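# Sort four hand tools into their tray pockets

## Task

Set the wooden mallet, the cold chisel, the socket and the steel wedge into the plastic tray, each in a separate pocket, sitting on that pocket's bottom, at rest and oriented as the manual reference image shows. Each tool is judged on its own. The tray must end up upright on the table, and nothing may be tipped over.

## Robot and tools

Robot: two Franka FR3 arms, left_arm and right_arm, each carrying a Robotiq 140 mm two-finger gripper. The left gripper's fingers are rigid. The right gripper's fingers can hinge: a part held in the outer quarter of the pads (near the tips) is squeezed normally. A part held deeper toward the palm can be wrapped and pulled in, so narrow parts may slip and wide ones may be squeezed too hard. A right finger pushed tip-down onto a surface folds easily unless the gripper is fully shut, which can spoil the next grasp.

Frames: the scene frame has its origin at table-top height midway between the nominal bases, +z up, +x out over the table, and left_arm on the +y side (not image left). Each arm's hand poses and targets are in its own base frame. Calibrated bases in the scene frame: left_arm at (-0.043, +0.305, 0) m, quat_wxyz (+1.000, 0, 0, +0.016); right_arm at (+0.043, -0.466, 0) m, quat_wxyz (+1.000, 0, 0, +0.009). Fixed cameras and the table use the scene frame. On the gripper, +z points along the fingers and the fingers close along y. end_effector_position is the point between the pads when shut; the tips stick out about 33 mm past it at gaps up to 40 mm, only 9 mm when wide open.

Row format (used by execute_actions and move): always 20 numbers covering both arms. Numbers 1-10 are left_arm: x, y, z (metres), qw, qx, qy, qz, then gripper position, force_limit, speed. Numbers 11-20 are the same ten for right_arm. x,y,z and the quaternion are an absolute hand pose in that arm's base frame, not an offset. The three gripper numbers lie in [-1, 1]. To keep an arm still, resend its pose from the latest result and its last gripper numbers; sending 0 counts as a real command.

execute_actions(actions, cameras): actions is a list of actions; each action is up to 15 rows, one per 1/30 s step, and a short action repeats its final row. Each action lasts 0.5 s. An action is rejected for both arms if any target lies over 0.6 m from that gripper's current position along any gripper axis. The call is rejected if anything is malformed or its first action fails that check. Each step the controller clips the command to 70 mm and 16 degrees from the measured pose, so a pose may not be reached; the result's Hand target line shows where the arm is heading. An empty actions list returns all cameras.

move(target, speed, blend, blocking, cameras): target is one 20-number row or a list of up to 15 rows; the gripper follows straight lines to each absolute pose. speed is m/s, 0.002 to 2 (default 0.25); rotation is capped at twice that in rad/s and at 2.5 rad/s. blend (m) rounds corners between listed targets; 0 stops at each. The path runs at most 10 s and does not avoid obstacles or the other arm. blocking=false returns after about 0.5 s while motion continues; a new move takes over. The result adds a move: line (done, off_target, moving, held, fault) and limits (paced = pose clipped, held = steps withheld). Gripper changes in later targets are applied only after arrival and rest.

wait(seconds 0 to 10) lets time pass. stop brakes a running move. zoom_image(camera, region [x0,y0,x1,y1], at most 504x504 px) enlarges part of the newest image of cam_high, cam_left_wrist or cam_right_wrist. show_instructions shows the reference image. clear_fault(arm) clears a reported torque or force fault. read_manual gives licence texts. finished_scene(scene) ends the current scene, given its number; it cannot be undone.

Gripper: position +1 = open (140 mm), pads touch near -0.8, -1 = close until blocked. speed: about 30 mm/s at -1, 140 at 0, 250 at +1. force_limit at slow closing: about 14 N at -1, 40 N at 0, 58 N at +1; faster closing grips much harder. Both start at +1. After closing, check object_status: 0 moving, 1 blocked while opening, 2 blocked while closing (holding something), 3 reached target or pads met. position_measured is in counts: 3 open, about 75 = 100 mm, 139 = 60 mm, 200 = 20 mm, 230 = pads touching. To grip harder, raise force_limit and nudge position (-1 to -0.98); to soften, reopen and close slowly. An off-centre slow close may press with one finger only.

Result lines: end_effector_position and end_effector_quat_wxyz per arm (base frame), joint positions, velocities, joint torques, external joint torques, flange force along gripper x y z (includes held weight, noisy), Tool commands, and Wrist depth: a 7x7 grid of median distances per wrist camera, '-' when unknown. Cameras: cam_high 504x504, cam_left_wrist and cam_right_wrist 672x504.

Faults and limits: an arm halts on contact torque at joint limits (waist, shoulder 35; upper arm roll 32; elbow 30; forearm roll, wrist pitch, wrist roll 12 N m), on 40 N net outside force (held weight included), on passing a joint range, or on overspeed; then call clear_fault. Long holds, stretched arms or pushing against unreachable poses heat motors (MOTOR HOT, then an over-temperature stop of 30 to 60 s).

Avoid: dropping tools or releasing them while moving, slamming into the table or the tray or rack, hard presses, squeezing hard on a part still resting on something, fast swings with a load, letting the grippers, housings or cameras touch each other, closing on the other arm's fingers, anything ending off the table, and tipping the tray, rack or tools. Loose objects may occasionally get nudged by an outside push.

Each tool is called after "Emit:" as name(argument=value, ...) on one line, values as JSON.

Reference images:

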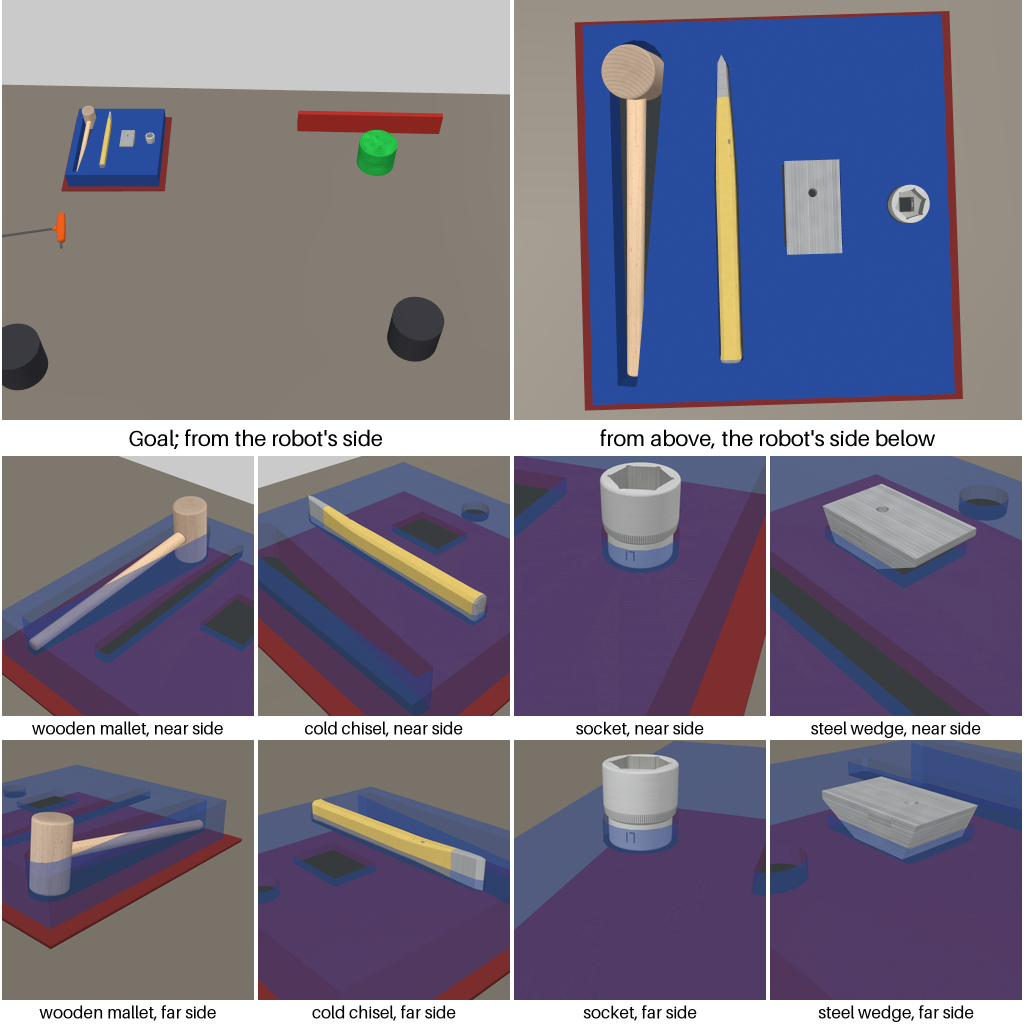

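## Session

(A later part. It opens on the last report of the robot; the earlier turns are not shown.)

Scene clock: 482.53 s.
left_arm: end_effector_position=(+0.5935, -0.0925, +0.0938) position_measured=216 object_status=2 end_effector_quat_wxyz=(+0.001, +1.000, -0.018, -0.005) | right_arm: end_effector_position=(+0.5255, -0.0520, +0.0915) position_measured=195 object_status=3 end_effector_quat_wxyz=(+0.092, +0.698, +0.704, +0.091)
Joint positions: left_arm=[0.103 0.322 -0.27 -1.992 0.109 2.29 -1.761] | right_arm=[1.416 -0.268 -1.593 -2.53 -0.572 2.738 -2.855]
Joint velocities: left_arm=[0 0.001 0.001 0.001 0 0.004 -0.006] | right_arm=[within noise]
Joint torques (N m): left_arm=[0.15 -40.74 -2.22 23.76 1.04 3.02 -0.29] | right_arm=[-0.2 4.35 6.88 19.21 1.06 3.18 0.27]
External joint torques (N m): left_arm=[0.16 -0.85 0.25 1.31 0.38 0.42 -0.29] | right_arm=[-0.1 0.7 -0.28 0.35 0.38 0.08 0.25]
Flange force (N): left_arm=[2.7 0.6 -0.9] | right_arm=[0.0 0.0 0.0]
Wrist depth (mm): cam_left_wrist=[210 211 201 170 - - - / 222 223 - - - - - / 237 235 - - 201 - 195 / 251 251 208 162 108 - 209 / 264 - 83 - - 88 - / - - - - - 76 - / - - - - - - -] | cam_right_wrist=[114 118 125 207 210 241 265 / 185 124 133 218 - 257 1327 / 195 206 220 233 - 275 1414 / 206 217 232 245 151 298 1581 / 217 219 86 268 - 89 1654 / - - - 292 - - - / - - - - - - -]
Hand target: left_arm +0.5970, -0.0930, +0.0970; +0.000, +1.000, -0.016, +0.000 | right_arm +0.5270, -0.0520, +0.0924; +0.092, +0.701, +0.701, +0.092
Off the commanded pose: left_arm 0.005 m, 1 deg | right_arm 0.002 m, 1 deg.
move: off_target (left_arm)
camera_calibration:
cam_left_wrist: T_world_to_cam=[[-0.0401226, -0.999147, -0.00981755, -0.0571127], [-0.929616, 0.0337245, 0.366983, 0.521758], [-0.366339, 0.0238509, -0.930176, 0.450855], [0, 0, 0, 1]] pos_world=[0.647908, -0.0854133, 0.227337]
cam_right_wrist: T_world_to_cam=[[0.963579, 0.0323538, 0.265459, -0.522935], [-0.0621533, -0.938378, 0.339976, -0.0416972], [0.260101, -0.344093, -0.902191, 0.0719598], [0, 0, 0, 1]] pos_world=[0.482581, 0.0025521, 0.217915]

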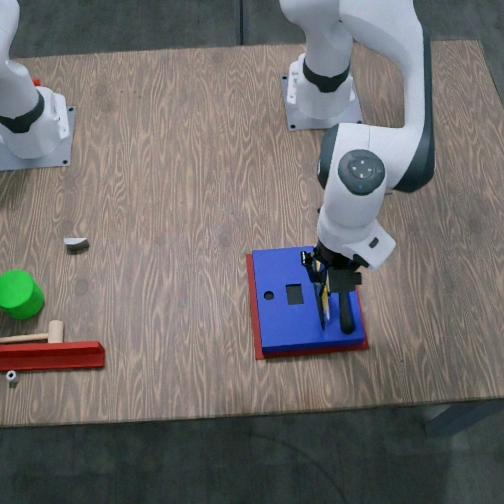

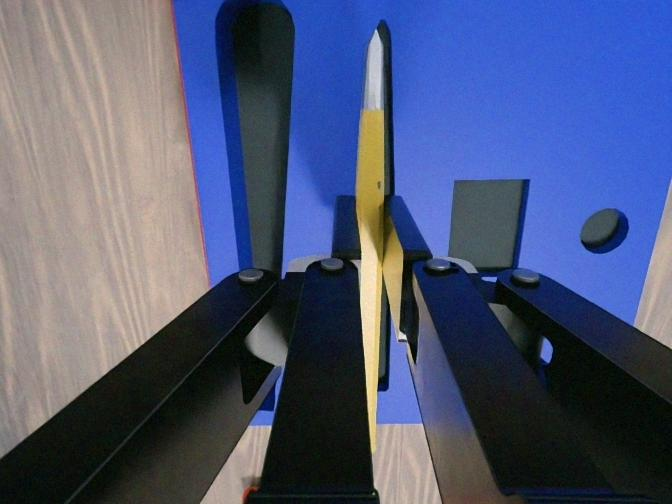

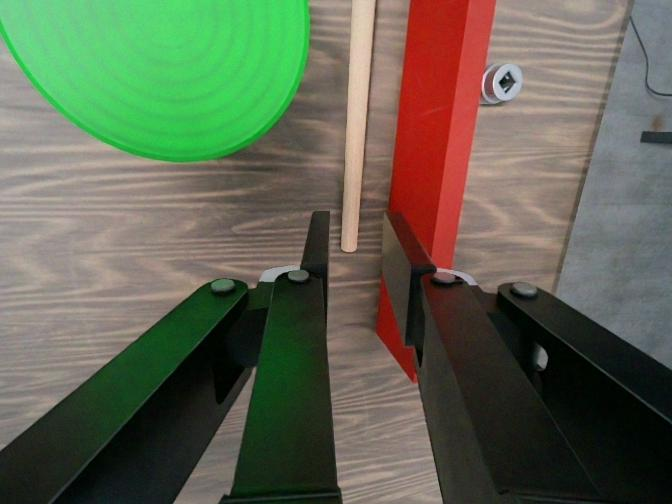

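Emit:
move(target=[[0.602,-0.0985,0.078,0,1,-0.016,0,-1,0,-1,0.5430,-0.052,0.0334,0.0923,0.7010,0.7010,0.0923,-0.58,0,0]], speed=[0.06], cameras=["cam_left_wrist","cam_right_wrist"])

Emit:
zoom_image(camera="cam_left_wrist", region=[250, 0, 550, 504])

Scene clock: 524.63 s.
left_arm: end_effector_position=(+0.5990, -0.0979, +0.0756) position_measured=216 object_status=2 end_effector_quat_wxyz=(+0.000, +1.000, -0.018, -0.004) | right_arm: end_effector_position=(+0.5424, -0.0524, +0.0329) position_measured=202 object_status=3 end_effector_quat_wxyz=(+0.092, +0.698, +0.704, +0.091)
Joint positions: left_arm=[0.083 0.366 -0.257 -1.979 0.123 2.322 -1.778] | right_arm=[1.973 -0.359 -2.187 -2.455 -0.807 2.835 -2.678]
Joint velocities: left_arm=[within noise] | right_arm=[0.002 0.001 -0.001 0.001 -0.001 0 0.007]
Joint torques (N m): left_arm=[0 -41.27 -2.49 23.39 0.9 3.05 -0.18] | right_arm=[-0.19 21.69 8.12 16.32 0.79 3.15 0.18]
External joint torques (N m): left_arm=[-0.02 -0.45 0.14 1.33 0.25 0.45 -0.18] | right_arm=[-0.19 1.07 -0.41 0.11 0.11 0.09 0.15]
Flange force (N): left_arm=[3.7 0.8 -0.2] | right_arm=[0.6 -1.9 -1.1]
Wrist depth (mm): cam_left_wrist=[195 195 188 158 160 - - / 205 204 192 160 - - - / 218 218 207 - - - - / 231 231 218 161 110 190 - / 249 - 83 - - 88 - / - - - - - 76 - / - - - - - - -] | cam_right_wrist=[- - 74 151 161 - 187 / - 71 77 159 173 - 204 / - 153 160 170 176 135 219 / 152 160 169 175 143 217 238 / 159 160 86 195 - 89 1493 / - - - 216 - - - / - - - - - - -]
Hand target: left_arm +0.6020, -0.0985, +0.0780; +0.000, +1.000, -0.016, +0.000 | right_arm +0.5430, -0.0520, +0.0334; +0.092, +0.701, +0.701, +0.092
Off the commanded pose: left_arm 0.004 m, 1 deg | right_arm 0.001 m, 1 deg.
move: off_target (left_arm)
camera_calibration:
cam_left_wrist: T_world_to_cam=[[-0.0393685, -0.99917, -0.0105056, -0.0628223], [-0.930438, 0.0328229, 0.364976, 0.534346], [-0.364328, 0.0241434, -0.930958, 0.435061], [0, 0, 0, 1]] pos_world=[0.653207, -0.0908127, 0.20934]
cam_right_wrist: T_world_to_cam=[[0.963341, 0.0327306, 0.266275, -0.523566], [-0.062048, -0.938437, 0.339833, -0.0211354], [0.261005, -0.343897, -0.902004, 0.0141039], [0, 0, 0, 1]] pos_world=[0.49938, 0.00215268, 0.159317]
Images, in order (width x height): cam_left_wrist 672x504, cam_right_wrist 672x504.

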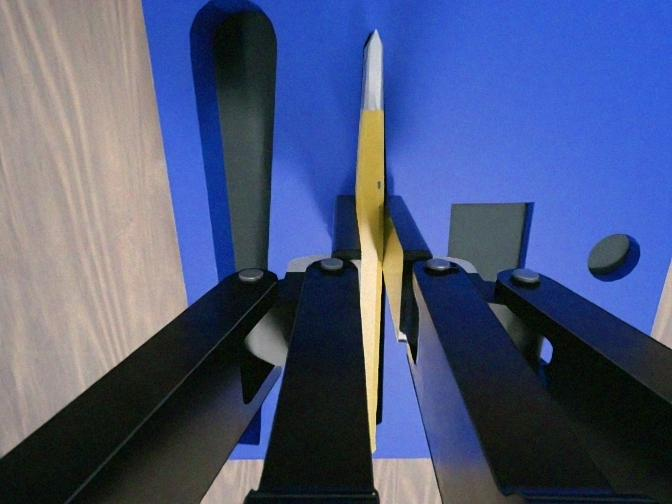

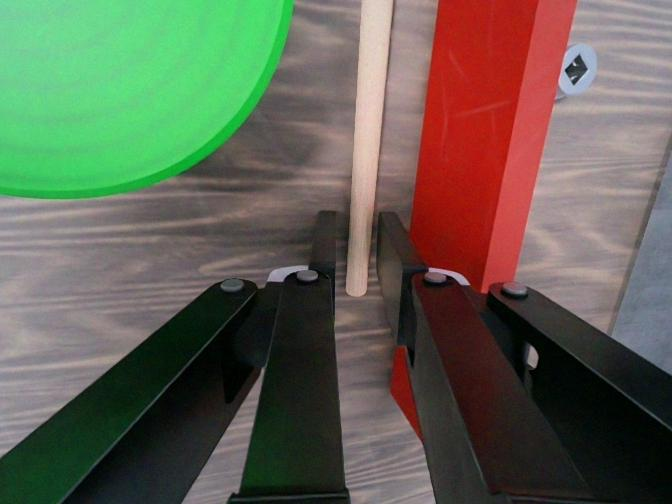

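Scaled by 1.000.

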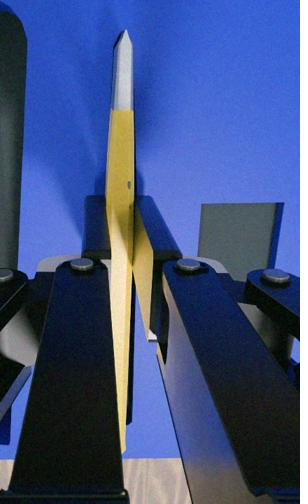

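Emit:
move(target=[[0.5995,-0.0980,0.067,0,1,-0.016,0,-1,0,-1,0.5430,-0.052,0.0334,0.0923,0.7010,0.7010,0.0923,-1,-0.3,-1]], speed=[0.03], cameras=["cam_left_wrist","cam_right_wrist"])

Emit:
zoom_image(camera="cam_left_wrist", region=[250, 0, 550, 504])

Scene clock: 544.47 s.
left_arm: end_effector_position=(+0.5995, -0.0992, +0.0682) position_measured=216 object_status=2 end_effector_quat_wxyz=(+0.001, +1.000, -0.018, +0.000) | right_arm: end_effector_position=(+0.5429, -0.0523, +0.0333) position_measured=217 object_status=2 end_effector_quat_wxyz=(+0.092, +0.699, +0.704, +0.092)
Joint positions: left_arm=[0.078 0.374 -0.253 -1.989 0.125 2.349 -1.782] | right_arm=[1.974 -0.358 -2.187 -2.455 -0.807 2.837 -2.676]
Joint velocities: left_arm=[0 0 0.001 -0.001 0 0.003 -0.004] | right_arm=[within noise]
Joint torques (N m): left_arm=[0.8 -39.76 -1.75 21.66 1.18 2.97 -0.28] | right_arm=[-0.14 21.35 7.95 15.93 0.7 3.01 0.28]
External joint torques (N m): left_arm=[0.94 1.39 1.05 -0.34 0.54 0.33 -0.28] | right_arm=[-0.18 0.79 -0.59 -0.25 0.02 -0.06 0.25]
Flange force (N): left_arm=[2.1 -0.7 3.7] | right_arm=[0.9 -2.2 1.0]
Wrist depth (mm): cam_left_wrist=[189 187 181 - - - 149 / 199 196 189 - 156 - - / 210 211 196 - 164 - - / 223 223 - 162 108 180 187 / 238 - 80 170 - 88 - / - - - - - 76 - / - - - - - - -] | cam_right_wrist=[- 70 74 151 160 116 189 / - 71 77 159 166 190 205 / - 153 161 168 180 205 220 / 152 160 170 170 121 218 238 / 161 165 81 81 73 88 1581 / - - 70 - - - - / - - - - - - -]
Hand target: left_arm +0.5995, -0.0980, +0.0670; +0.000, +1.000, -0.016, +0.000 | right_arm +0.5430, -0.0520, +0.0334; +0.092, +0.701, +0.701, +0.092
Off the commanded pose: left_arm 0.002 m, 0 deg | right_arm 0.000 m, 0 deg.
move: done
camera_calibration:
cam_left_wrist: T_world_to_cam=[[-0.038866, -0.999205, -0.00882863, -0.064583], [-0.933196, 0.0331367, 0.357838, 0.539731], [-0.357261, 0.0221466, -0.933742, 0.424164], [0, 0, 0, 1]] pos_world=[0.652701, -0.0918104, 0.202354]
cam_right_wrist: T_world_to_cam=[[0.963039, 0.0303992, 0.267641, -0.5241], [-0.0646621, -0.938467, 0.339263, -0.0197247], [0.261486, -0.34403, -0.901814, 0.0140345], [0, 0, 0, 1]] pos_world=[0.499783, 0.00224952, 0.159619]
Images, in order (width x height): cam_left_wrist 672x504, cam_right_wrist 672x504.

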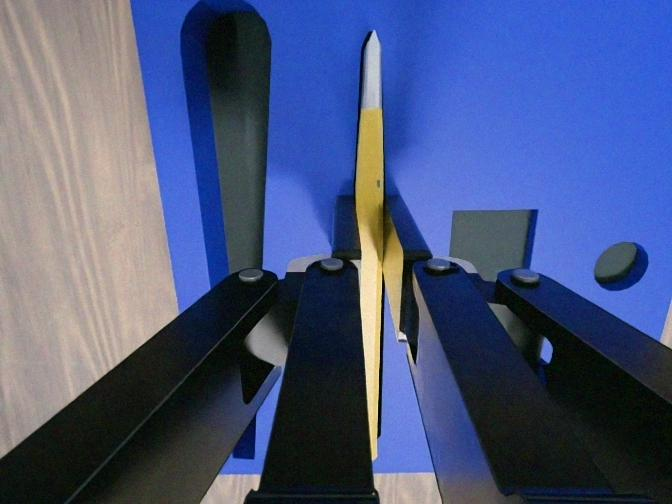

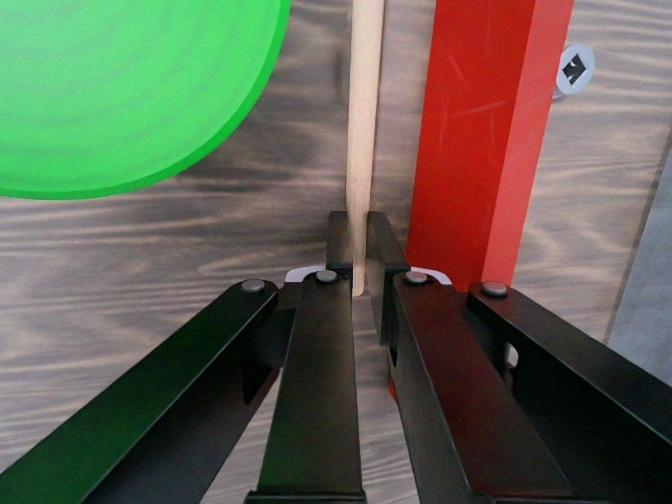

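Scaled by 1.000.

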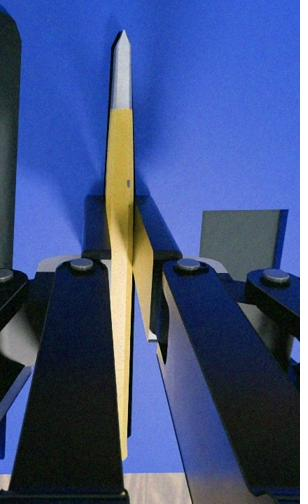

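Emit:
move(target=[[0.5995,-0.0965,0.066,0,1,-0.0225,0,-1,0,-1,0.5250,-0.052,0.10,0.0923,0.7010,0.7010,0.0923,-1,-0.3,-1],[0.5995,-0.0965,0.060,0,1,-0.0225,0,-1,0,-1,0.48,-0.052,0.22,0.0923,0.7010,0.7010,0.0923,-1,-0.3,-1]], speed=[0.1,0.2], cameras=["all"])

Emit:
zoom_image(camera="cam_left_wrist", region=[250, 0, 550, 504])

Scene clock: 571.57 s.
left_arm: end_effector_position=(+0.6010, -0.0994, +0.0679) position_measured=216 object_status=2 end_effector_quat_wxyz=(+0.001, +1.000, -0.019, +0.002) | right_arm: end_effector_position=(+0.4814, -0.0523, +0.2206) position_measured=217 object_status=2 end_effector_quat_wxyz=(+0.095, +0.697, +0.704, +0.093)
Joint positions: left_arm=[0.078 0.375 -0.253 -1.99 0.128 2.356 -1.781] | right_arm=[0.795 -0.616 -0.88 -2.54 -0.626 2.306 -2.814]
Joint velocities: left_arm=[within noise] | right_arm=[-0.001 0 0.001 0.001 0.001 -0.005 0.004]
Joint torques (N m): left_arm=[1.84 -33.62 -0.97 19.41 1.78 4.05 0.28] | right_arm=[-1.19 -4.78 11.18 21.35 1.42 2.9 0.33]
External joint torques (N m): left_arm=[1.76 7.47 1.63 -2.55 1.14 1.41 0.27] | right_arm=[-1.19 -0.28 -0.22 -0.37 0.6 -0.22 0.31]
Flange force (N): left_arm=[7.3 -2.0 17.3] | right_arm=[-0.3 -3.9 -1.9]
Wrist depth (mm): cam_left_wrist=[189 190 177 - - - 148 / 199 199 192 - - - - / 210 210 193 - 165 - 167 / 223 222 - 161 118 187 174 / 238 - 80 88 - 88 - / - - - - - 76 - / - - - - - - -] | cam_right_wrist=[280 296 240 249 341 389 1378 / 294 310 256 262 380 1378 1472 / 308 325 348 362 410 1443 1616 / 324 344 367 132 431 1558 1762 / 343 351 81 81 73 88 1919 / - - 70 - - - - / - - - - - - -]
Hand target: left_arm +0.5994, -0.0965, +0.0601; +0.000, +1.000, -0.022, +0.000 | right_arm +0.4800, -0.0520, +0.2200; +0.092, +0.701, +0.701, +0.092
Off the commanded pose: left_arm 0.009 m, 1 deg | right_arm 0.002 m, 1 deg.
move: off_target (left_arm)
camera_calibration:
cam_left_wrist: T_world_to_cam=[[-0.041195, -0.999109, -0.00912033, -0.0632657], [-0.935028, 0.0353322, 0.352808, 0.542895], [-0.352172, 0.0230617, -0.935651, 0.421607], [0, 0, 0, 1]] pos_world=[0.653494, -0.092114, 0.202362]
cam_right_wrist: T_world_to_cam=[[0.961606, 0.0338027, 0.272343, -0.515166], [-0.0635374, -0.937999, 0.340764, -0.088019], [0.266977, -0.344985, -0.899838, 0.195955], [0, 0, 0, 1]] pos_world=[0.437479, 0.00245369, 0.346624]

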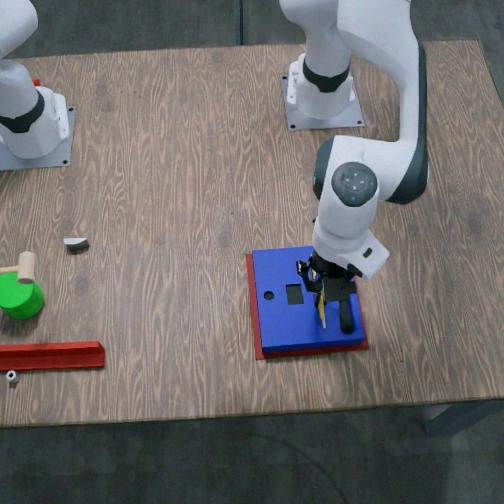

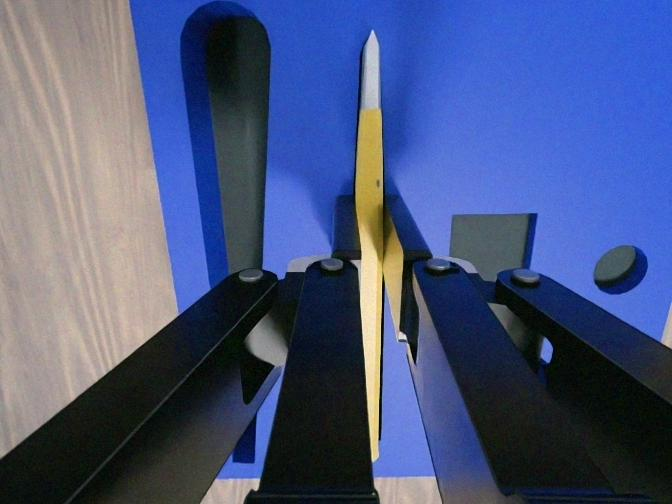

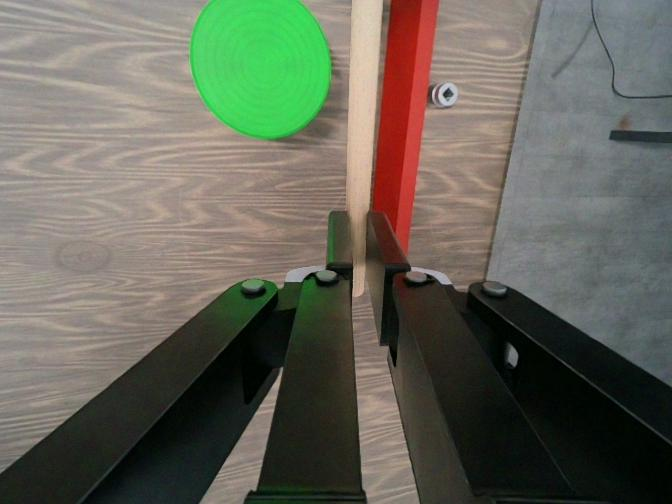

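Scaled by 1.000.

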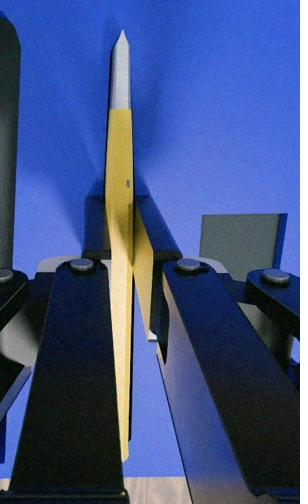

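Emit:
move(target=[[0.6000,-0.0995,0.074,0,1,-0.0095,0,-1,0,-1,0.48,-0.052,0.22,0.0923,0.7010,0.7010,0.0923,-1,-0.3,-1],[0.6000,-0.0995,0.063,0,1,-0.0095,0,-1,0,-1,0.48,-0.052,0.22,0.0923,0.7010,0.7010,0.0923,-1,-0.3,-1]], speed=[0.05,0.04], cameras=["cam_left_wrist"])

Emit:
zoom_image(camera="cam_left_wrist", region=[300, 0, 450, 150])

Emit:
zoom_image(camera="cam_left_wrist", region=[300, 330, 450, 480])

Scene clock: 595.93 s.
left_arm: end_effector_position=(+0.6007, -0.0993, +0.0679) position_measured=216 object_status=2 end_effector_quat_wxyz=(+0.000, +1.000, -0.012, +0.001) | right_arm: end_effector_position=(+0.4812, -0.0523, +0.2205) position_measured=217 object_status=2 end_effector_quat_wxyz=(+0.094, +0.698, +0.704, +0.093)
Joint positions: left_arm=[0.073 0.376 -0.249 -1.988 0.128 2.351 -1.796] | right_arm=[0.794 -0.616 -0.879 -2.54 -0.626 2.306 -2.813]
Joint velocities: left_arm=[-0.001 0 0.001 0 -0.001 0.005 -0.003] | right_arm=[within noise]
Joint torques (N m): left_arm=[-0.33 -35.79 -1.85 20.37 1.08 3.52 -0.19] | right_arm=[-1.18 -4.82 11.76 21.32 1.27 2.93 0.27]
External joint torques (N m): left_arm=[-0.38 5.3 0.74 -1.54 0.45 0.9 -0.19] | right_arm=[-1.15 -0.33 0.39 -0.34 0.45 -0.17 0.24]
Flange force (N): left_arm=[6.7 1.7 12.1] | right_arm=[0.4 -5.0 -3.1]
Wrist depth (mm): cam_left_wrist=[189 189 - - - - - / 198 198 190 - - - 157 / 209 210 198 - - - 166 / 223 223 206 162 110 179 184 / 237 - 80 - - 88 185 / - - - - - 76 - / - - - - - - -] | cam_right_wrist=[280 296 240 251 368 390 1405 / 294 307 256 263 385 1344 1483 / 308 327 347 361 410 1472 1629 / 322 342 366 132 429 1616 1748 / 343 352 81 81 73 88 1822 / - - 70 - - - - / - - - - - - -]
Hand target: left_arm +0.5999, -0.0995, +0.0630; +0.000, +1.000, -0.010, +0.000 | right_arm +0.4800, -0.0520, +0.2200; +0.092, +0.701, +0.701, +0.092
Off the commanded pose: left_arm 0.005 m, 0 deg | right_arm 0.001 m, 1 deg.
move: off_target (left_arm)
camera_calibration:
cam_left_wrist: T_world_to_cam=[[-0.0264802, -0.999589, -0.0109653, -0.0719367], [-0.934484, 0.0208569, 0.355393, 0.540667], [-0.355019, 0.0196578, -0.934652, 0.422717], [0, 0, 0, 1]] pos_world=[0.653413, -0.0914935, 0.202155]
Images, in order (width x height): cam_left_wrist 672x504.

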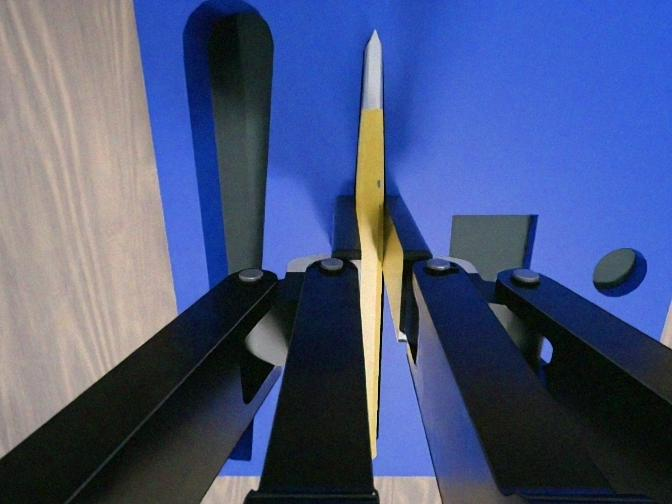

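Scaled by 3.360 from the camera's 672x504 image, which has a finer 960x720 frame.

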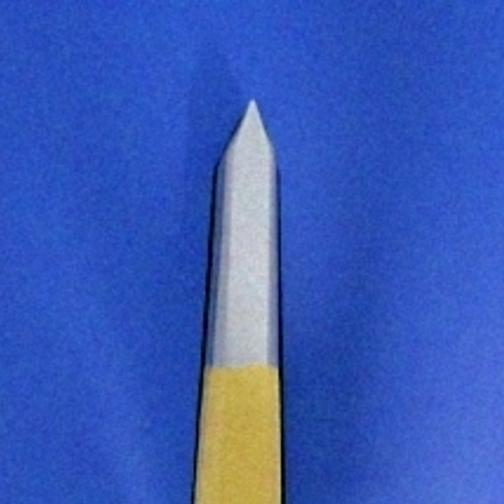

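Scaled by 3.360 from the camera's 672x504 image, which has a finer 960x720 frame.

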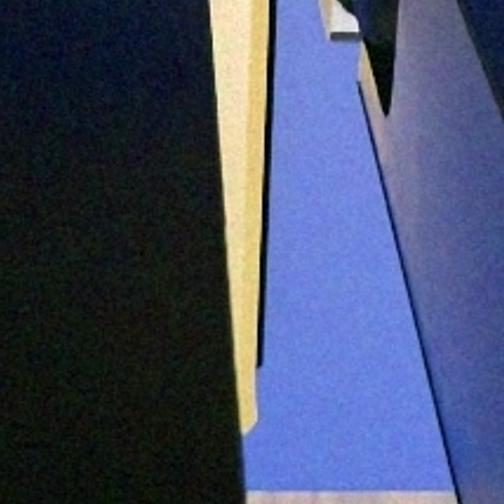

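Emit:
move(target=[[0.5970,-0.0995,0.070,0,1,-0.0095,0,-1,0,-1,0.48,-0.052,0.22,0.0923,0.7010,0.7010,0.0923,-1,-0.3,-1],[0.5970,-0.0995,0.064,0,1,-0.0095,0,-1,0,-1,0.48,-0.052,0.22,0.0923,0.7010,0.7010,0.0923,-1,-0.3,-1],[0.5970,-0.0995,0.067,0,1,-0.0095,0,-0.6,0,-1,0.48,-0.052,0.22,0.0923,0.7010,0.7010,0.0923,-1,-0.3,-1]], speed=[0.04,0.03,0.03], cameras=["cam_left_wrist"])

Emit:
zoom_image(camera="cam_left_wrist", region=[300, 0, 450, 150])

Emit:
zoom_image(camera="cam_left_wrist", region=[300, 330, 450, 480])

Scene clock: 617.20 s.
left_arm: end_effector_position=(+0.5988, -0.0995, +0.0680) position_measured=205 object_status=0 end_effector_quat_wxyz=(+0.000, +1.000, -0.011, +0.002) | right_arm: end_effector_position=(+0.4812, -0.0523, +0.2205) position_measured=217 object_status=2 end_effector_quat_wxyz=(+0.094, +0.698, +0.704, +0.093)
Joint positions: left_arm=[0.073 0.37 -0.249 -1.998 0.126 2.358 -1.797] | right_arm=[0.794 -0.616 -0.879 -2.54 -0.626 2.306 -2.813]
Joint torques (N m): left_arm=[0.51 -40.18 -2.45 21.05 0.47 2.53 -0.12] | right_arm=[-1.22 -4.85 11.74 21.28 1.28 2.93 0.28]
External joint torques (N m): left_arm=[0.45 0.89 0.1 -1.02 -0.16 -0.14 -0.12] | right_arm=[-1.15 -0.36 0.39 -0.4 0.45 -0.17 0.25]
Flange force (N): left_arm=[-1.8 -0.6 1.5] | right_arm=[0.4 -5.3 -3.1]
Wrist depth (mm): cam_left_wrist=[188 189 178 - 150 - - / 199 196 189 - - - - / 210 211 198 - - 167 - / 223 223 207 165 128 180 - / 234 - 83 175 - 88 - / - - - 192 - - - / - - - - - - -] | cam_right_wrist=[281 294 239 251 357 391 1405 / 293 308 255 262 377 1344 1483 / 308 325 349 364 416 1424 1483 / 325 342 366 132 433 1581 1720 / 342 351 81 81 73 88 1919 / - - 70 - - - - / - - - - - - -]
Hand target: left_arm +0.5970, -0.0995, +0.0670; +0.000, +1.000, -0.010, +0.000 | right_arm +0.4800, -0.0520, +0.2200; +0.092, +0.701, +0.701, +0.092
Off the commanded pose: left_arm 0.002 m, 0 deg | right_arm 0.001 m, 1 deg.
move: done
camera_calibration:
cam_left_wrist: T_world_to_cam=[[-0.0255918, -0.999615, -0.010703, -0.0728251], [-0.935259, 0.0201604, 0.353391, 0.539388], [-0.353039, 0.0190539, -0.935415, 0.42094], [0, 0, 0, 1]] pos_world=[0.651212, -0.0916919, 0.202359]
Images, in order (width x height): cam_left_wrist 672x504.

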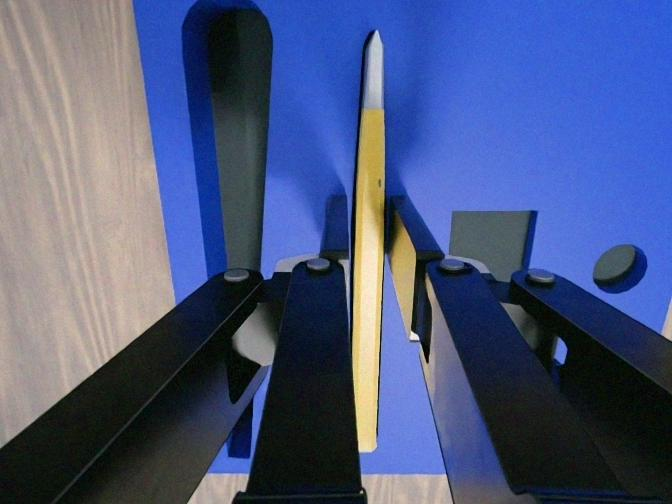

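Scaled by 3.360 from the camera's 672x504 image, which has a finer 960x720 frame.

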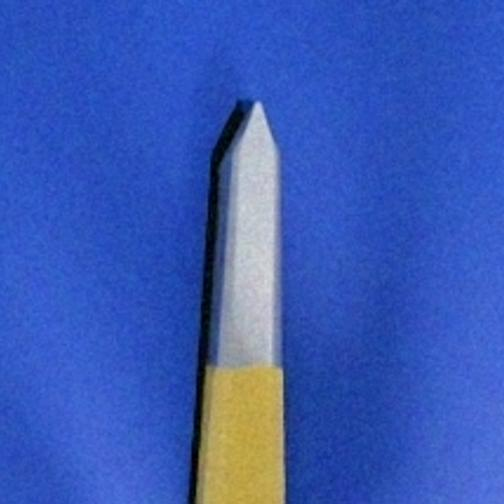

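Scaled by 3.360 from the camera's 672x504 image, which has a finer 960x720 frame.

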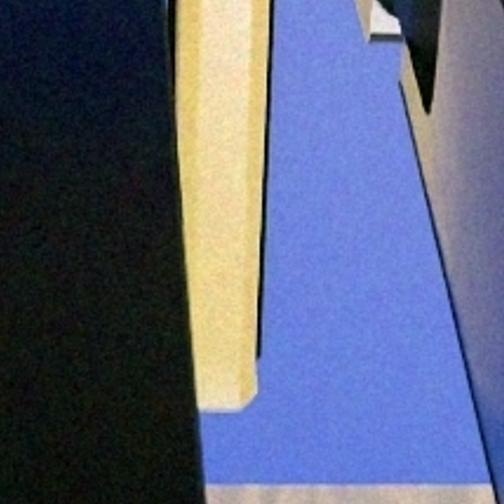

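Emit:
move(target=[[0.5970,-0.0995,0.068,0,1,-0.0095,0,0,0,0,0.48,-0.052,0.22,0.0923,0.7010,0.7010,0.0923,-1,-0.3,-1],[0.5970,-0.0995,0.16,0,1,-0.0095,0,0,0,0,0.44,0.03,0.33,0.119,0.82,0.55,0.07,-1,-0.3,-1],[0.457,-0.20,0.365,0.7071,0.7071,-0.011,-0.011,0,0,0,0.30,0.33,0.40,0.1305,0.9914,-0.009,0,-1,-0.3,-1],[0.457,-0.27,0.365,0.7071,0.7071,-0.011,-0.011,0,0,0,0.30,0.38,0.40,0.1305,0.9914,-0.009,0,-1,-0.3,-1]], speed=[0.1,0.25,0.4,0.3], blend=[0,0.03,0.05,0], cameras=["all"])

Emit:
zoom_image(camera="cam_high", region=[240, 235, 380, 365])

Scene clock: 660.63 s.
left_arm: end_effector_position=(+0.4559, -0.2707, +0.3652) position_measured=129 object_status=3 end_effector_quat_wxyz=(+0.707, +0.707, -0.011, -0.015) | right_arm: end_effector_position=(+0.3001, +0.3803, +0.3996) position_measured=217 object_status=2 end_effector_quat_wxyz=(+0.129, +0.992, -0.006, -0.001)
Joint positions: left_arm=[0.356 0.005 -0.235 -2.371 -1.456 1.463 -0.766] | right_arm=[0.276 -0.009 0.717 -1.592 -0.134 1.367 -0.58]
Joint velocities: left_arm=[within noise] | right_arm=[0 0.001 0 -0.001 0 0 0.006]
Joint torques (N m): left_arm=[0.47 -26.31 0.32 19.54 -2.42 -1.84 0.32] | right_arm=[-0.49 -22.89 0.18 23.88 -0.1 1.85 0.3]
External joint torques (N m): left_arm=[0.58 0.19 0.48 -0.3 -0.55 0.04 0.22] | right_arm=[-0.42 0.12 0.44 0.34 -0.44 -0.13 0.27]
Flange force (N): left_arm=[-0.8 -0.6 -0.1] | right_arm=[1.7 -2.8 -2.7]
Wrist depth (mm): cam_left_wrist=[513 869 - 2074 2021 - - / 541 879 - 2189 2169 - - / 541 804 - - - - - / 560 710 118 - 160 109 2437 / - 91 104 701 270 111 88 / - - - 670 719 - - / - - - 3477 - - -] | cam_right_wrist=[408 451 468 479 522 536 589 / 453 472 492 503 548 584 629 / 472 495 524 533 586 621 668 / 499 524 546 132 616 666 724 / 527 539 81 81 73 88 776 / - - 70 - - - - / - - - - - - -]
Hand target: left_arm +0.4570, -0.2700, +0.3650; +0.707, +0.707, -0.011, -0.011 | right_arm +0.3000, +0.3800, +0.4000; +0.130, +0.991, -0.009, +0.000
Off the commanded pose: left_arm 0.001 m, 0 deg | right_arm 0.000 m, 0 deg.
move: done; blend cut to 0.035 m at target 3; limits=paced
camera_calibration:
cam_left_wrist: T_world_to_cam=[[0.0017378, -0.0114544, 0.999933, -0.358505], [-0.920588, 0.390487, 0.006073, 0.524621], [-0.39053, -0.920537, -0.0098662, 0.0765422], [0, 0, 0, 1]] pos_world=[0.513475, -0.138504, 0.35605]
cam_right_wrist: T_world_to_cam=[[0.01272, -0.964013, 0.265552, 0.262671], [-0.93745, 0.0808999, 0.338589, 0.120814], [-0.347887, -0.253248, -0.902685, 0.705425], [0, 0, 0, 1]] pos_world=[0.355324, 0.422092, 0.526117]

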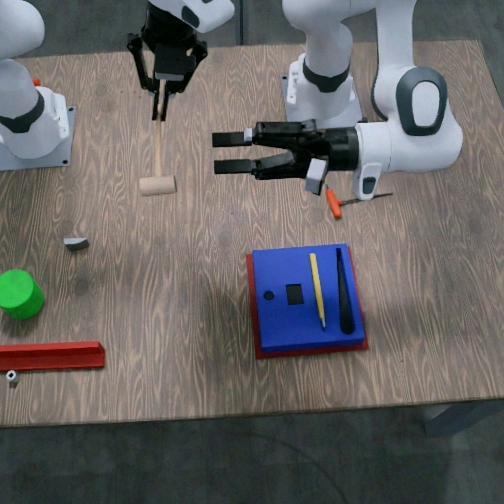

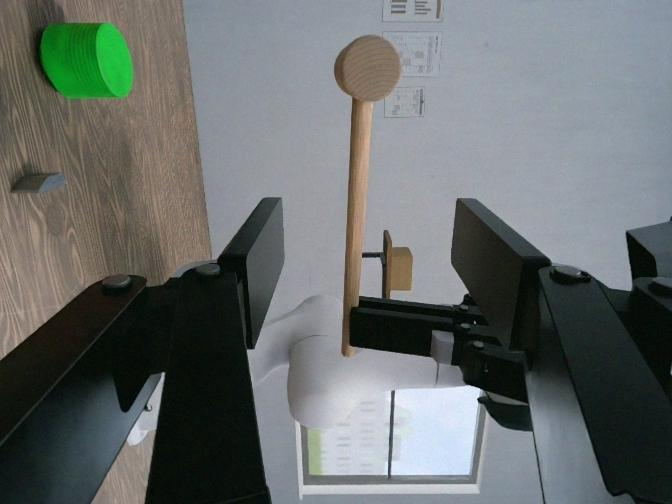

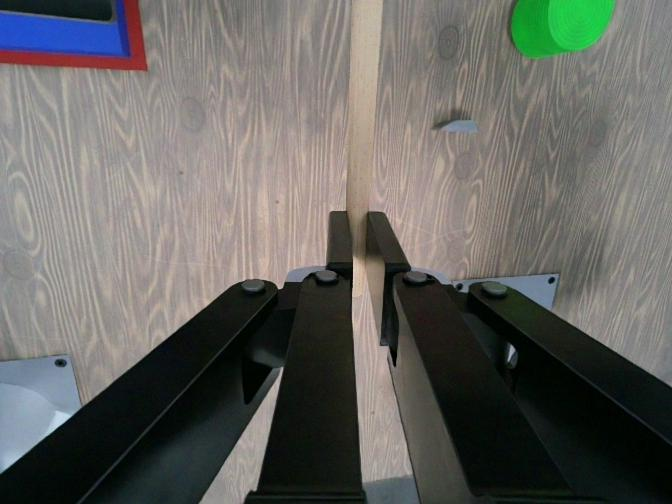

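Scaled by 3.600 from the camera's 504x504 image, which has a finer 720x720 frame.

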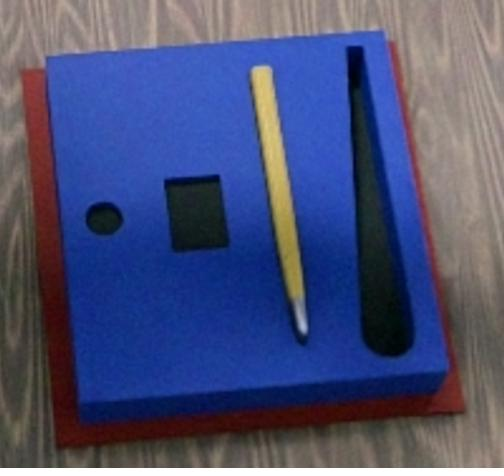

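Emit:
move(target=[0.477,-0.335,0.368,0.7071,0.7071,-0.011,-0.011,0,0,0,0.30,0.38,0.40,0.1305,0.9914,-0.009,0,-1,-0.3,-1], speed=0.15, cameras=["cam_left_wrist"])

Scene clock: 681.47 s.
left_arm: end_effector_position=(+0.4756, -0.3348, +0.3679) position_measured=129 object_status=3 end_effector_quat_wxyz=(+0.707, +0.707, -0.014, -0.010) | right_arm: end_effector_position=(+0.3001, +0.3803, +0.3996) position_measured=217 object_status=2 end_effector_quat_wxyz=(+0.129, +0.992, -0.006, -0.001)
Joint positions: left_arm=[0.278 0.045 -0.315 -2.318 -1.563 1.583 -0.775] | right_arm=[0.276 -0.009 0.717 -1.592 -0.134 1.367 -0.578]
Joint velocities: left_arm=[0.001 0 0.001 0.001 0 0.005 -0.004] | right_arm=[within noise]
Joint torques (N m): left_arm=[0.4 -26.65 -0.68 20.9 -2.3 -1.81 -0.09] | right_arm=[-0.5 -22.89 0.27 23.81 -0.11 1.85 0.31]
External joint torques (N m): left_arm=[0.43 0.97 -0.15 0.43 -0.53 0.03 -0.19] | right_arm=[-0.56 0.18 0.4 0.27 -0.46 -0.13 0.28]
Flange force (N): left_arm=[3.9 -1.2 0.6] | right_arm=[1.7 -2.7 -2.5]
Wrist depth (mm): cam_left_wrist=[577 768 2111 - 2092 - 2092 / 545 821 2003 154 2209 - - / 578 824 - 186 2189 - 2092 / 568 721 118 2341 2149 109 - / - 91 114 219 2364 111 88 / - - - 602 231 - - / - - - 2919 224 - -] | cam_right_wrist=[- 450 471 481 522 551 587 / 451 471 499 505 556 587 629 / 474 499 524 532 591 629 670 / 499 523 547 132 621 678 721 / 531 539 81 81 73 88 793 / - - 70 - - - - / - - - - - - -]
Hand target: left_arm +0.4770, -0.3350, +0.3680; +0.707, +0.707, -0.011, -0.011 | right_arm +0.3000, +0.3800, +0.4000; +0.130, +0.991, -0.009, +0.000
Off the commanded pose: left_arm 0.001 m, 0 deg | right_arm 0.000 m, 0 deg.
move: done
camera_calibration:
cam_left_wrist: T_world_to_cam=[[-0.00975115, -0.011017, 0.999892, -0.356263], [-0.921196, 0.38907, -0.00469684, 0.571436], [-0.388976, -0.921143, -0.0139427, 0.0257857], [0, 0, 0, 1]] pos_world=[0.532961, -0.202501, 0.359268]
Images, in order (width x height): cam_left_wrist 672x504.

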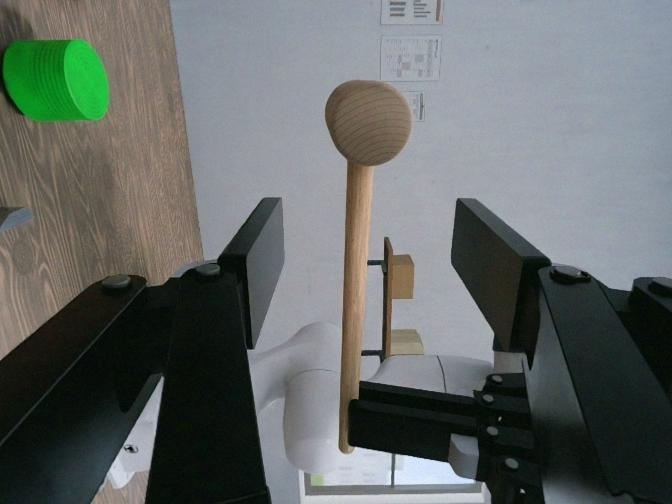

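Emit:
move(target=[[0.477,-0.364,0.367,0.7071,0.7071,-0.011,-0.011,0,-0.2,-1,0.30,0.38,0.40,0.1305,0.9914,-0.009,0,-1,-0.3,-1],[0.477,-0.364,0.367,0.7071,0.7071,-0.011,-0.011,-1,-0.2,-1,0.30,0.38,0.40,0.1305,0.9914,-0.009,0,-1,-0.3,-1]], speed=0.1, cameras=["all"])

Emit:
zoom_image(camera="cam_left_wrist", region=[270, 50, 470, 350])

Scene clock: 704.33 s.
left_arm: end_effector_position=(+0.4765, -0.3634, +0.3657) position_measured=214 object_status=0 end_effector_quat_wxyz=(+0.706, +0.708, -0.012, -0.010) | right_arm: end_effector_position=(+0.3006, +0.3805, +0.4005) position_measured=217 object_status=2 end_effector_quat_wxyz=(+0.128, +0.992, -0.007, +0.000)
Joint positions: left_arm=[0.244 0.054 -0.35 -2.312 -1.609 1.638 -0.775] | right_arm=[0.276 -0.009 0.717 -1.59 -0.135 1.367 -0.578]
Joint torques (N m): left_arm=[0.68 -27.3 -0.73 21.58 -2.37 -2.34 -0.11] | right_arm=[-0.47 -22.77 0.29 22.71 0.18 1.86 0.28]
External joint torques (N m): left_arm=[0.65 0.31 -0.1 1.02 -0.68 -0.51 -0.21] | right_arm=[-0.36 0.26 0.59 -0.87 -0.15 -0.13 0.25]
Flange force (N): left_arm=[3.4 0.5 -0.2] | right_arm=[-1.1 0.0 2.3]
Wrist depth (mm): cam_left_wrist=[574 760 - - 1805 - - / - 818 - 125 128 - 2021 / 571 801 2130 134 2169 2111 - / 562 818 2273 165 108 - - / 541 - 80 174 - 88 - / - - - - - 76 - / - - - - - - -] | cam_right_wrist=[422 445 472 483 521 535 587 / 454 476 500 503 553 581 618 / 475 498 523 533 587 627 668 / 499 528 553 132 623 668 719 / 530 535 81 81 73 88 779 / - - 70 - - - - / - - - - - - -]
Hand target: left_arm +0.4770, -0.3640, +0.3670; +0.707, +0.707, -0.011, -0.011 | right_arm +0.3000, +0.3800, +0.4000; +0.130, +0.991, -0.009, +0.000
Off the commanded pose: left_arm 0.002 m, 0 deg | right_arm 0.001 m, 0 deg.
move: done
camera_calibration:
cam_left_wrist: T_world_to_cam=[[-0.00577131, -0.0135314, 0.999892, -0.35717], [-0.922282, 0.386517, -0.0000926696, 0.581376], [-0.386474, -0.922183, -0.0147105, -0.00146924], [0, 0, 0, 1]] pos_world=[0.533563, -0.230899, 0.357164]
cam_right_wrist: T_world_to_cam=[[0.0102384, -0.964252, 0.264788, 0.263882], [-0.938129, 0.082399, 0.336338, 0.12154], [-0.346133, -0.251849, -0.90375, 0.705805], [0, 0, 0, 1]] pos_world=[0.355622, 0.42219, 0.52712]

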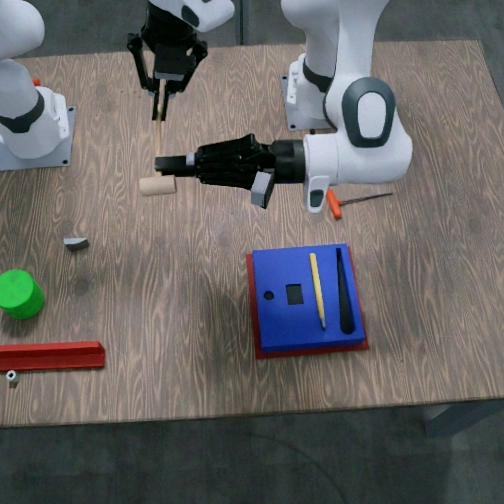

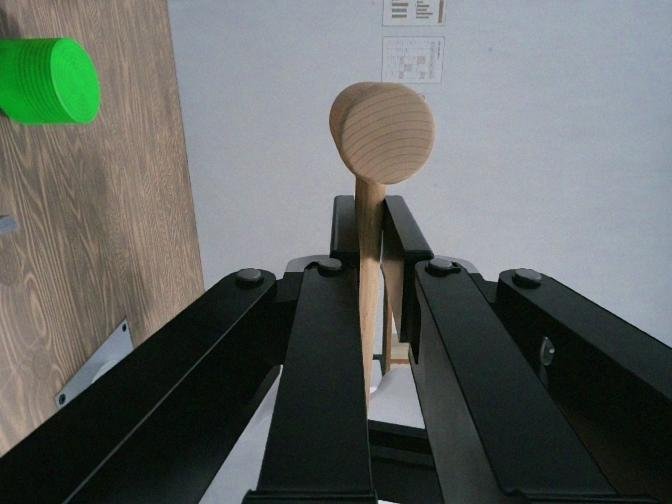

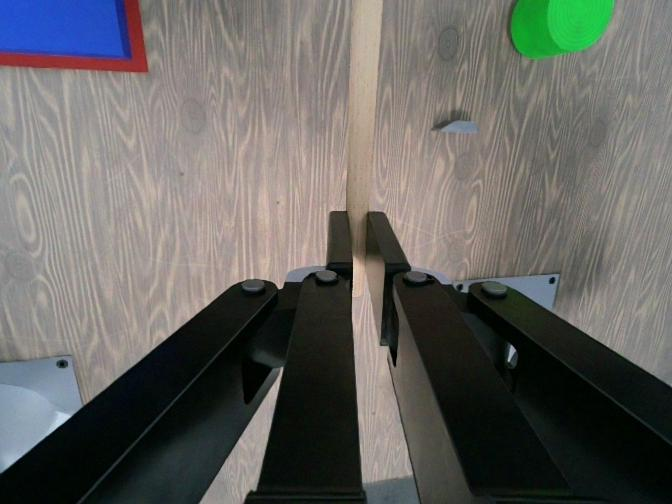

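Scaled by 1.680 from the camera's 672x504 image, which has a finer 960x720 frame.

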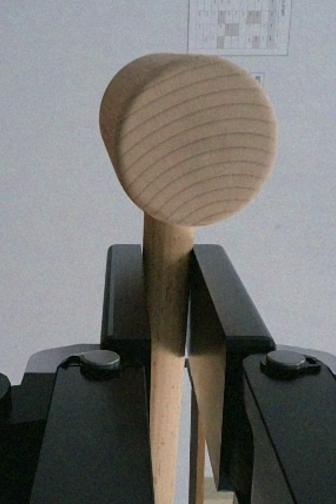

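Emit:
move(target=[[0.477,-0.364,0.367,0.7071,0.7071,-0.011,-0.011,-1,-0.2,-1,0.30,0.38,0.40,0.1305,0.9914,-0.009,0,-0.4,0,-0.5],[0.477,-0.364,0.367,0.7071,0.7071,-0.011,-0.011,-1,-0.2,-1,0.30,0.40,0.49,0.1305,0.9914,-0.009,0,-0.4,0,-0.5],[0.47,-0.25,0.38,0.7071,0.7071,-0.011,-0.011,-1,-0.2,-1,0.31,0.25,0.36,0.06,0.92,0.38,0.03,-0.2,0,0],[0.60,-0.06,0.25,0,1,-0.0175,0,-1,-0.2,-1,0.31,0.09,0.20,0,0.7071,0.7071,0,0,0,0],[0.6345,-0.0435,0.155,0,1,-0.0175,0,-1,-0.2,-1,0.31,0.09,0.20,0,0.7071,0.7071,0,0,0,0]], speed=[0.3,0.2,0.35,0.35,0.2], blend=[0,0.02,0.05,0.02,0], cameras=["all"])

Emit:
zoom_image(camera="cam_left_wrist", region=[170, 0, 530, 504])

Emit:
zoom_image(camera="cam_right_wrist", region=[220, 30, 480, 260])

Scene clock: 795.80 s.
left_arm: end_effector_position=(+0.6323, -0.0435, +0.1532) position_measured=214 object_status=2 end_effector_quat_wxyz=(+0.001, +1.000, -0.020, -0.003) | right_arm: end_effector_position=(+0.3098, +0.0904, +0.1998) position_measured=129 object_status=3 end_effector_quat_wxyz=(-0.001, +0.710, +0.704, +0.000)
Joint positions: left_arm=[0.184 0.335 -0.279 -1.806 0.104 2.121 -1.666] | right_arm=[0.872 -0.821 -0.552 -2.749 -0.429 1.973 -2.482]
Joint velocities: left_arm=[0 0.001 0 0 0 0.005 -0.001] | right_arm=[within noise]
Joint torques (N m): left_arm=[0.04 -41.33 -2.32 24.29 1.12 2.91 -0.29] | right_arm=[-0.61 -3.68 7.71 22.34 0.61 2.53 -0.13]
External joint torques (N m): left_arm=[-0.07 0.23 0.25 0.51 0.37 0.3 -0.29] | right_arm=[-0.61 -0.95 -0.16 -0.12 -0.26 -0.05 -0.13]
Flange force (N): left_arm=[2.9 0.6 0.6] | right_arm=[-3.6 -3.8 -0.4]
Wrist depth (mm): cam_left_wrist=[264 265 266 264 264 264 264 / 279 279 280 128 125 - - / 296 294 296 161 147 - - / 313 316 309 167 109 - - / 330 - 80 174 - 88 - / - - - - - 76 - / - - - - - - -] | cam_right_wrist=[303 305 306 307 311 311 314 / 321 320 321 324 326 329 331 / 338 340 342 342 345 348 348 / 347 358 352 364 173 285 363 / - 92 105 389 385 90 92 / - - 413 415 420 - - / - - 442 447 445 - -]
Hand target: left_arm +0.6345, -0.0435, +0.1550; +0.000, +1.000, -0.018, +0.000 | right_arm +0.3100, +0.0900, +0.2000; +0.000, +0.707, +0.707, +0.000
Off the commanded pose: left_arm 0.003 m, 0 deg | right_arm 0.001 m, 0 deg.
move: done; blend cut to 0 m at target 3, 0 m at target 4; limits=paced
camera_calibration:
cam_left_wrist: T_world_to_cam=[[-0.042607, -0.999051, -0.00900776, -0.00455482], [-0.930912, 0.0364243, 0.363423, 0.535895], [-0.36275, 0.0238698, -0.931581, 0.51723], [0, 0, 0, 1]] pos_world=[0.686302, -0.0364163, 0.287044]
cam_right_wrist: T_world_to_cam=[[0.999842, 0.0151733, 0.00921794, -0.306883], [0.0110913, -0.939256, 0.343038, 0.0185271], [0.013863, -0.342881, -0.939276, 0.358349], [0, 0, 0, 1]] pos_world=[0.301662, 0.144929, 0.333062]

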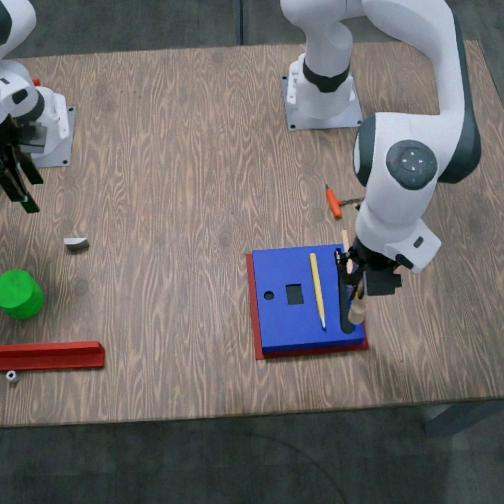

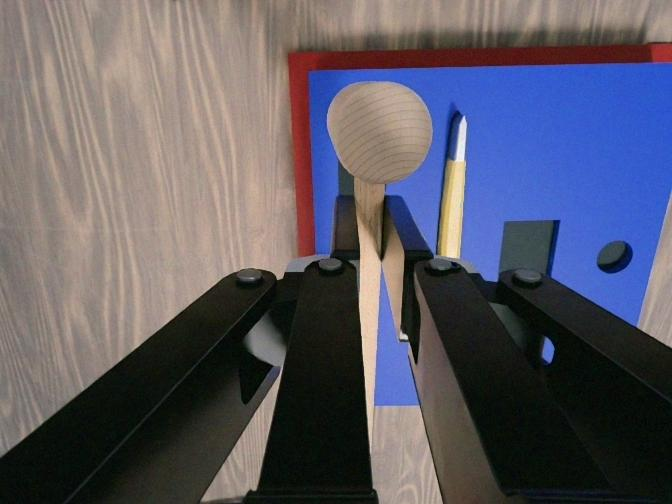

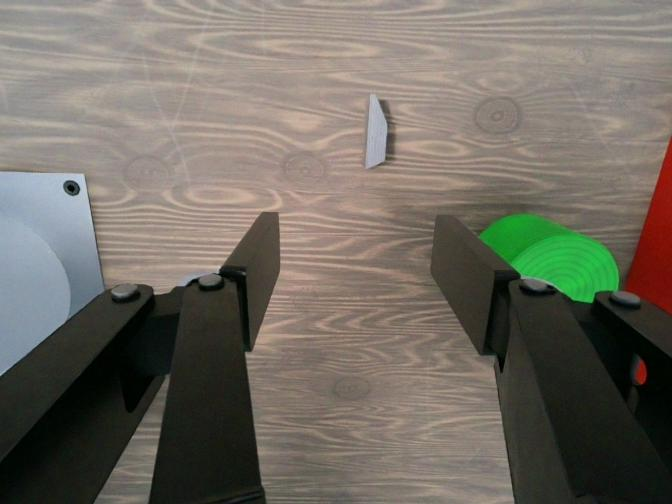

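Scaled by 1.000.

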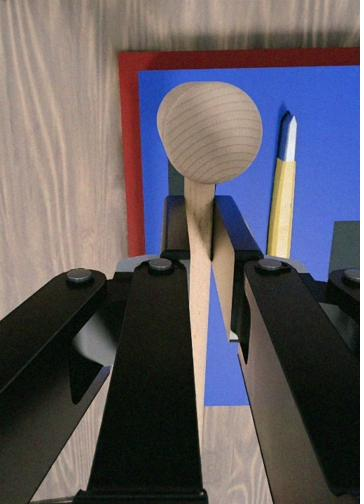

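Scaled by 1.938 from the camera's 672x504 image, which has a finer 960x720 frame.

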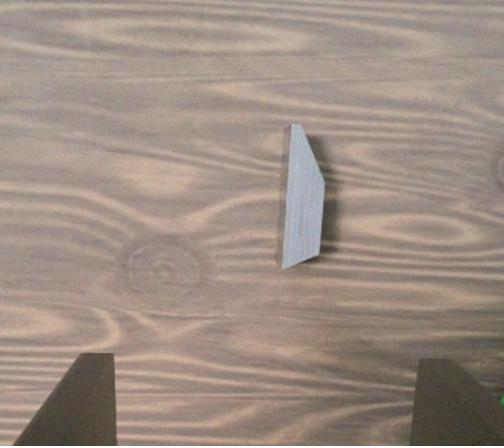

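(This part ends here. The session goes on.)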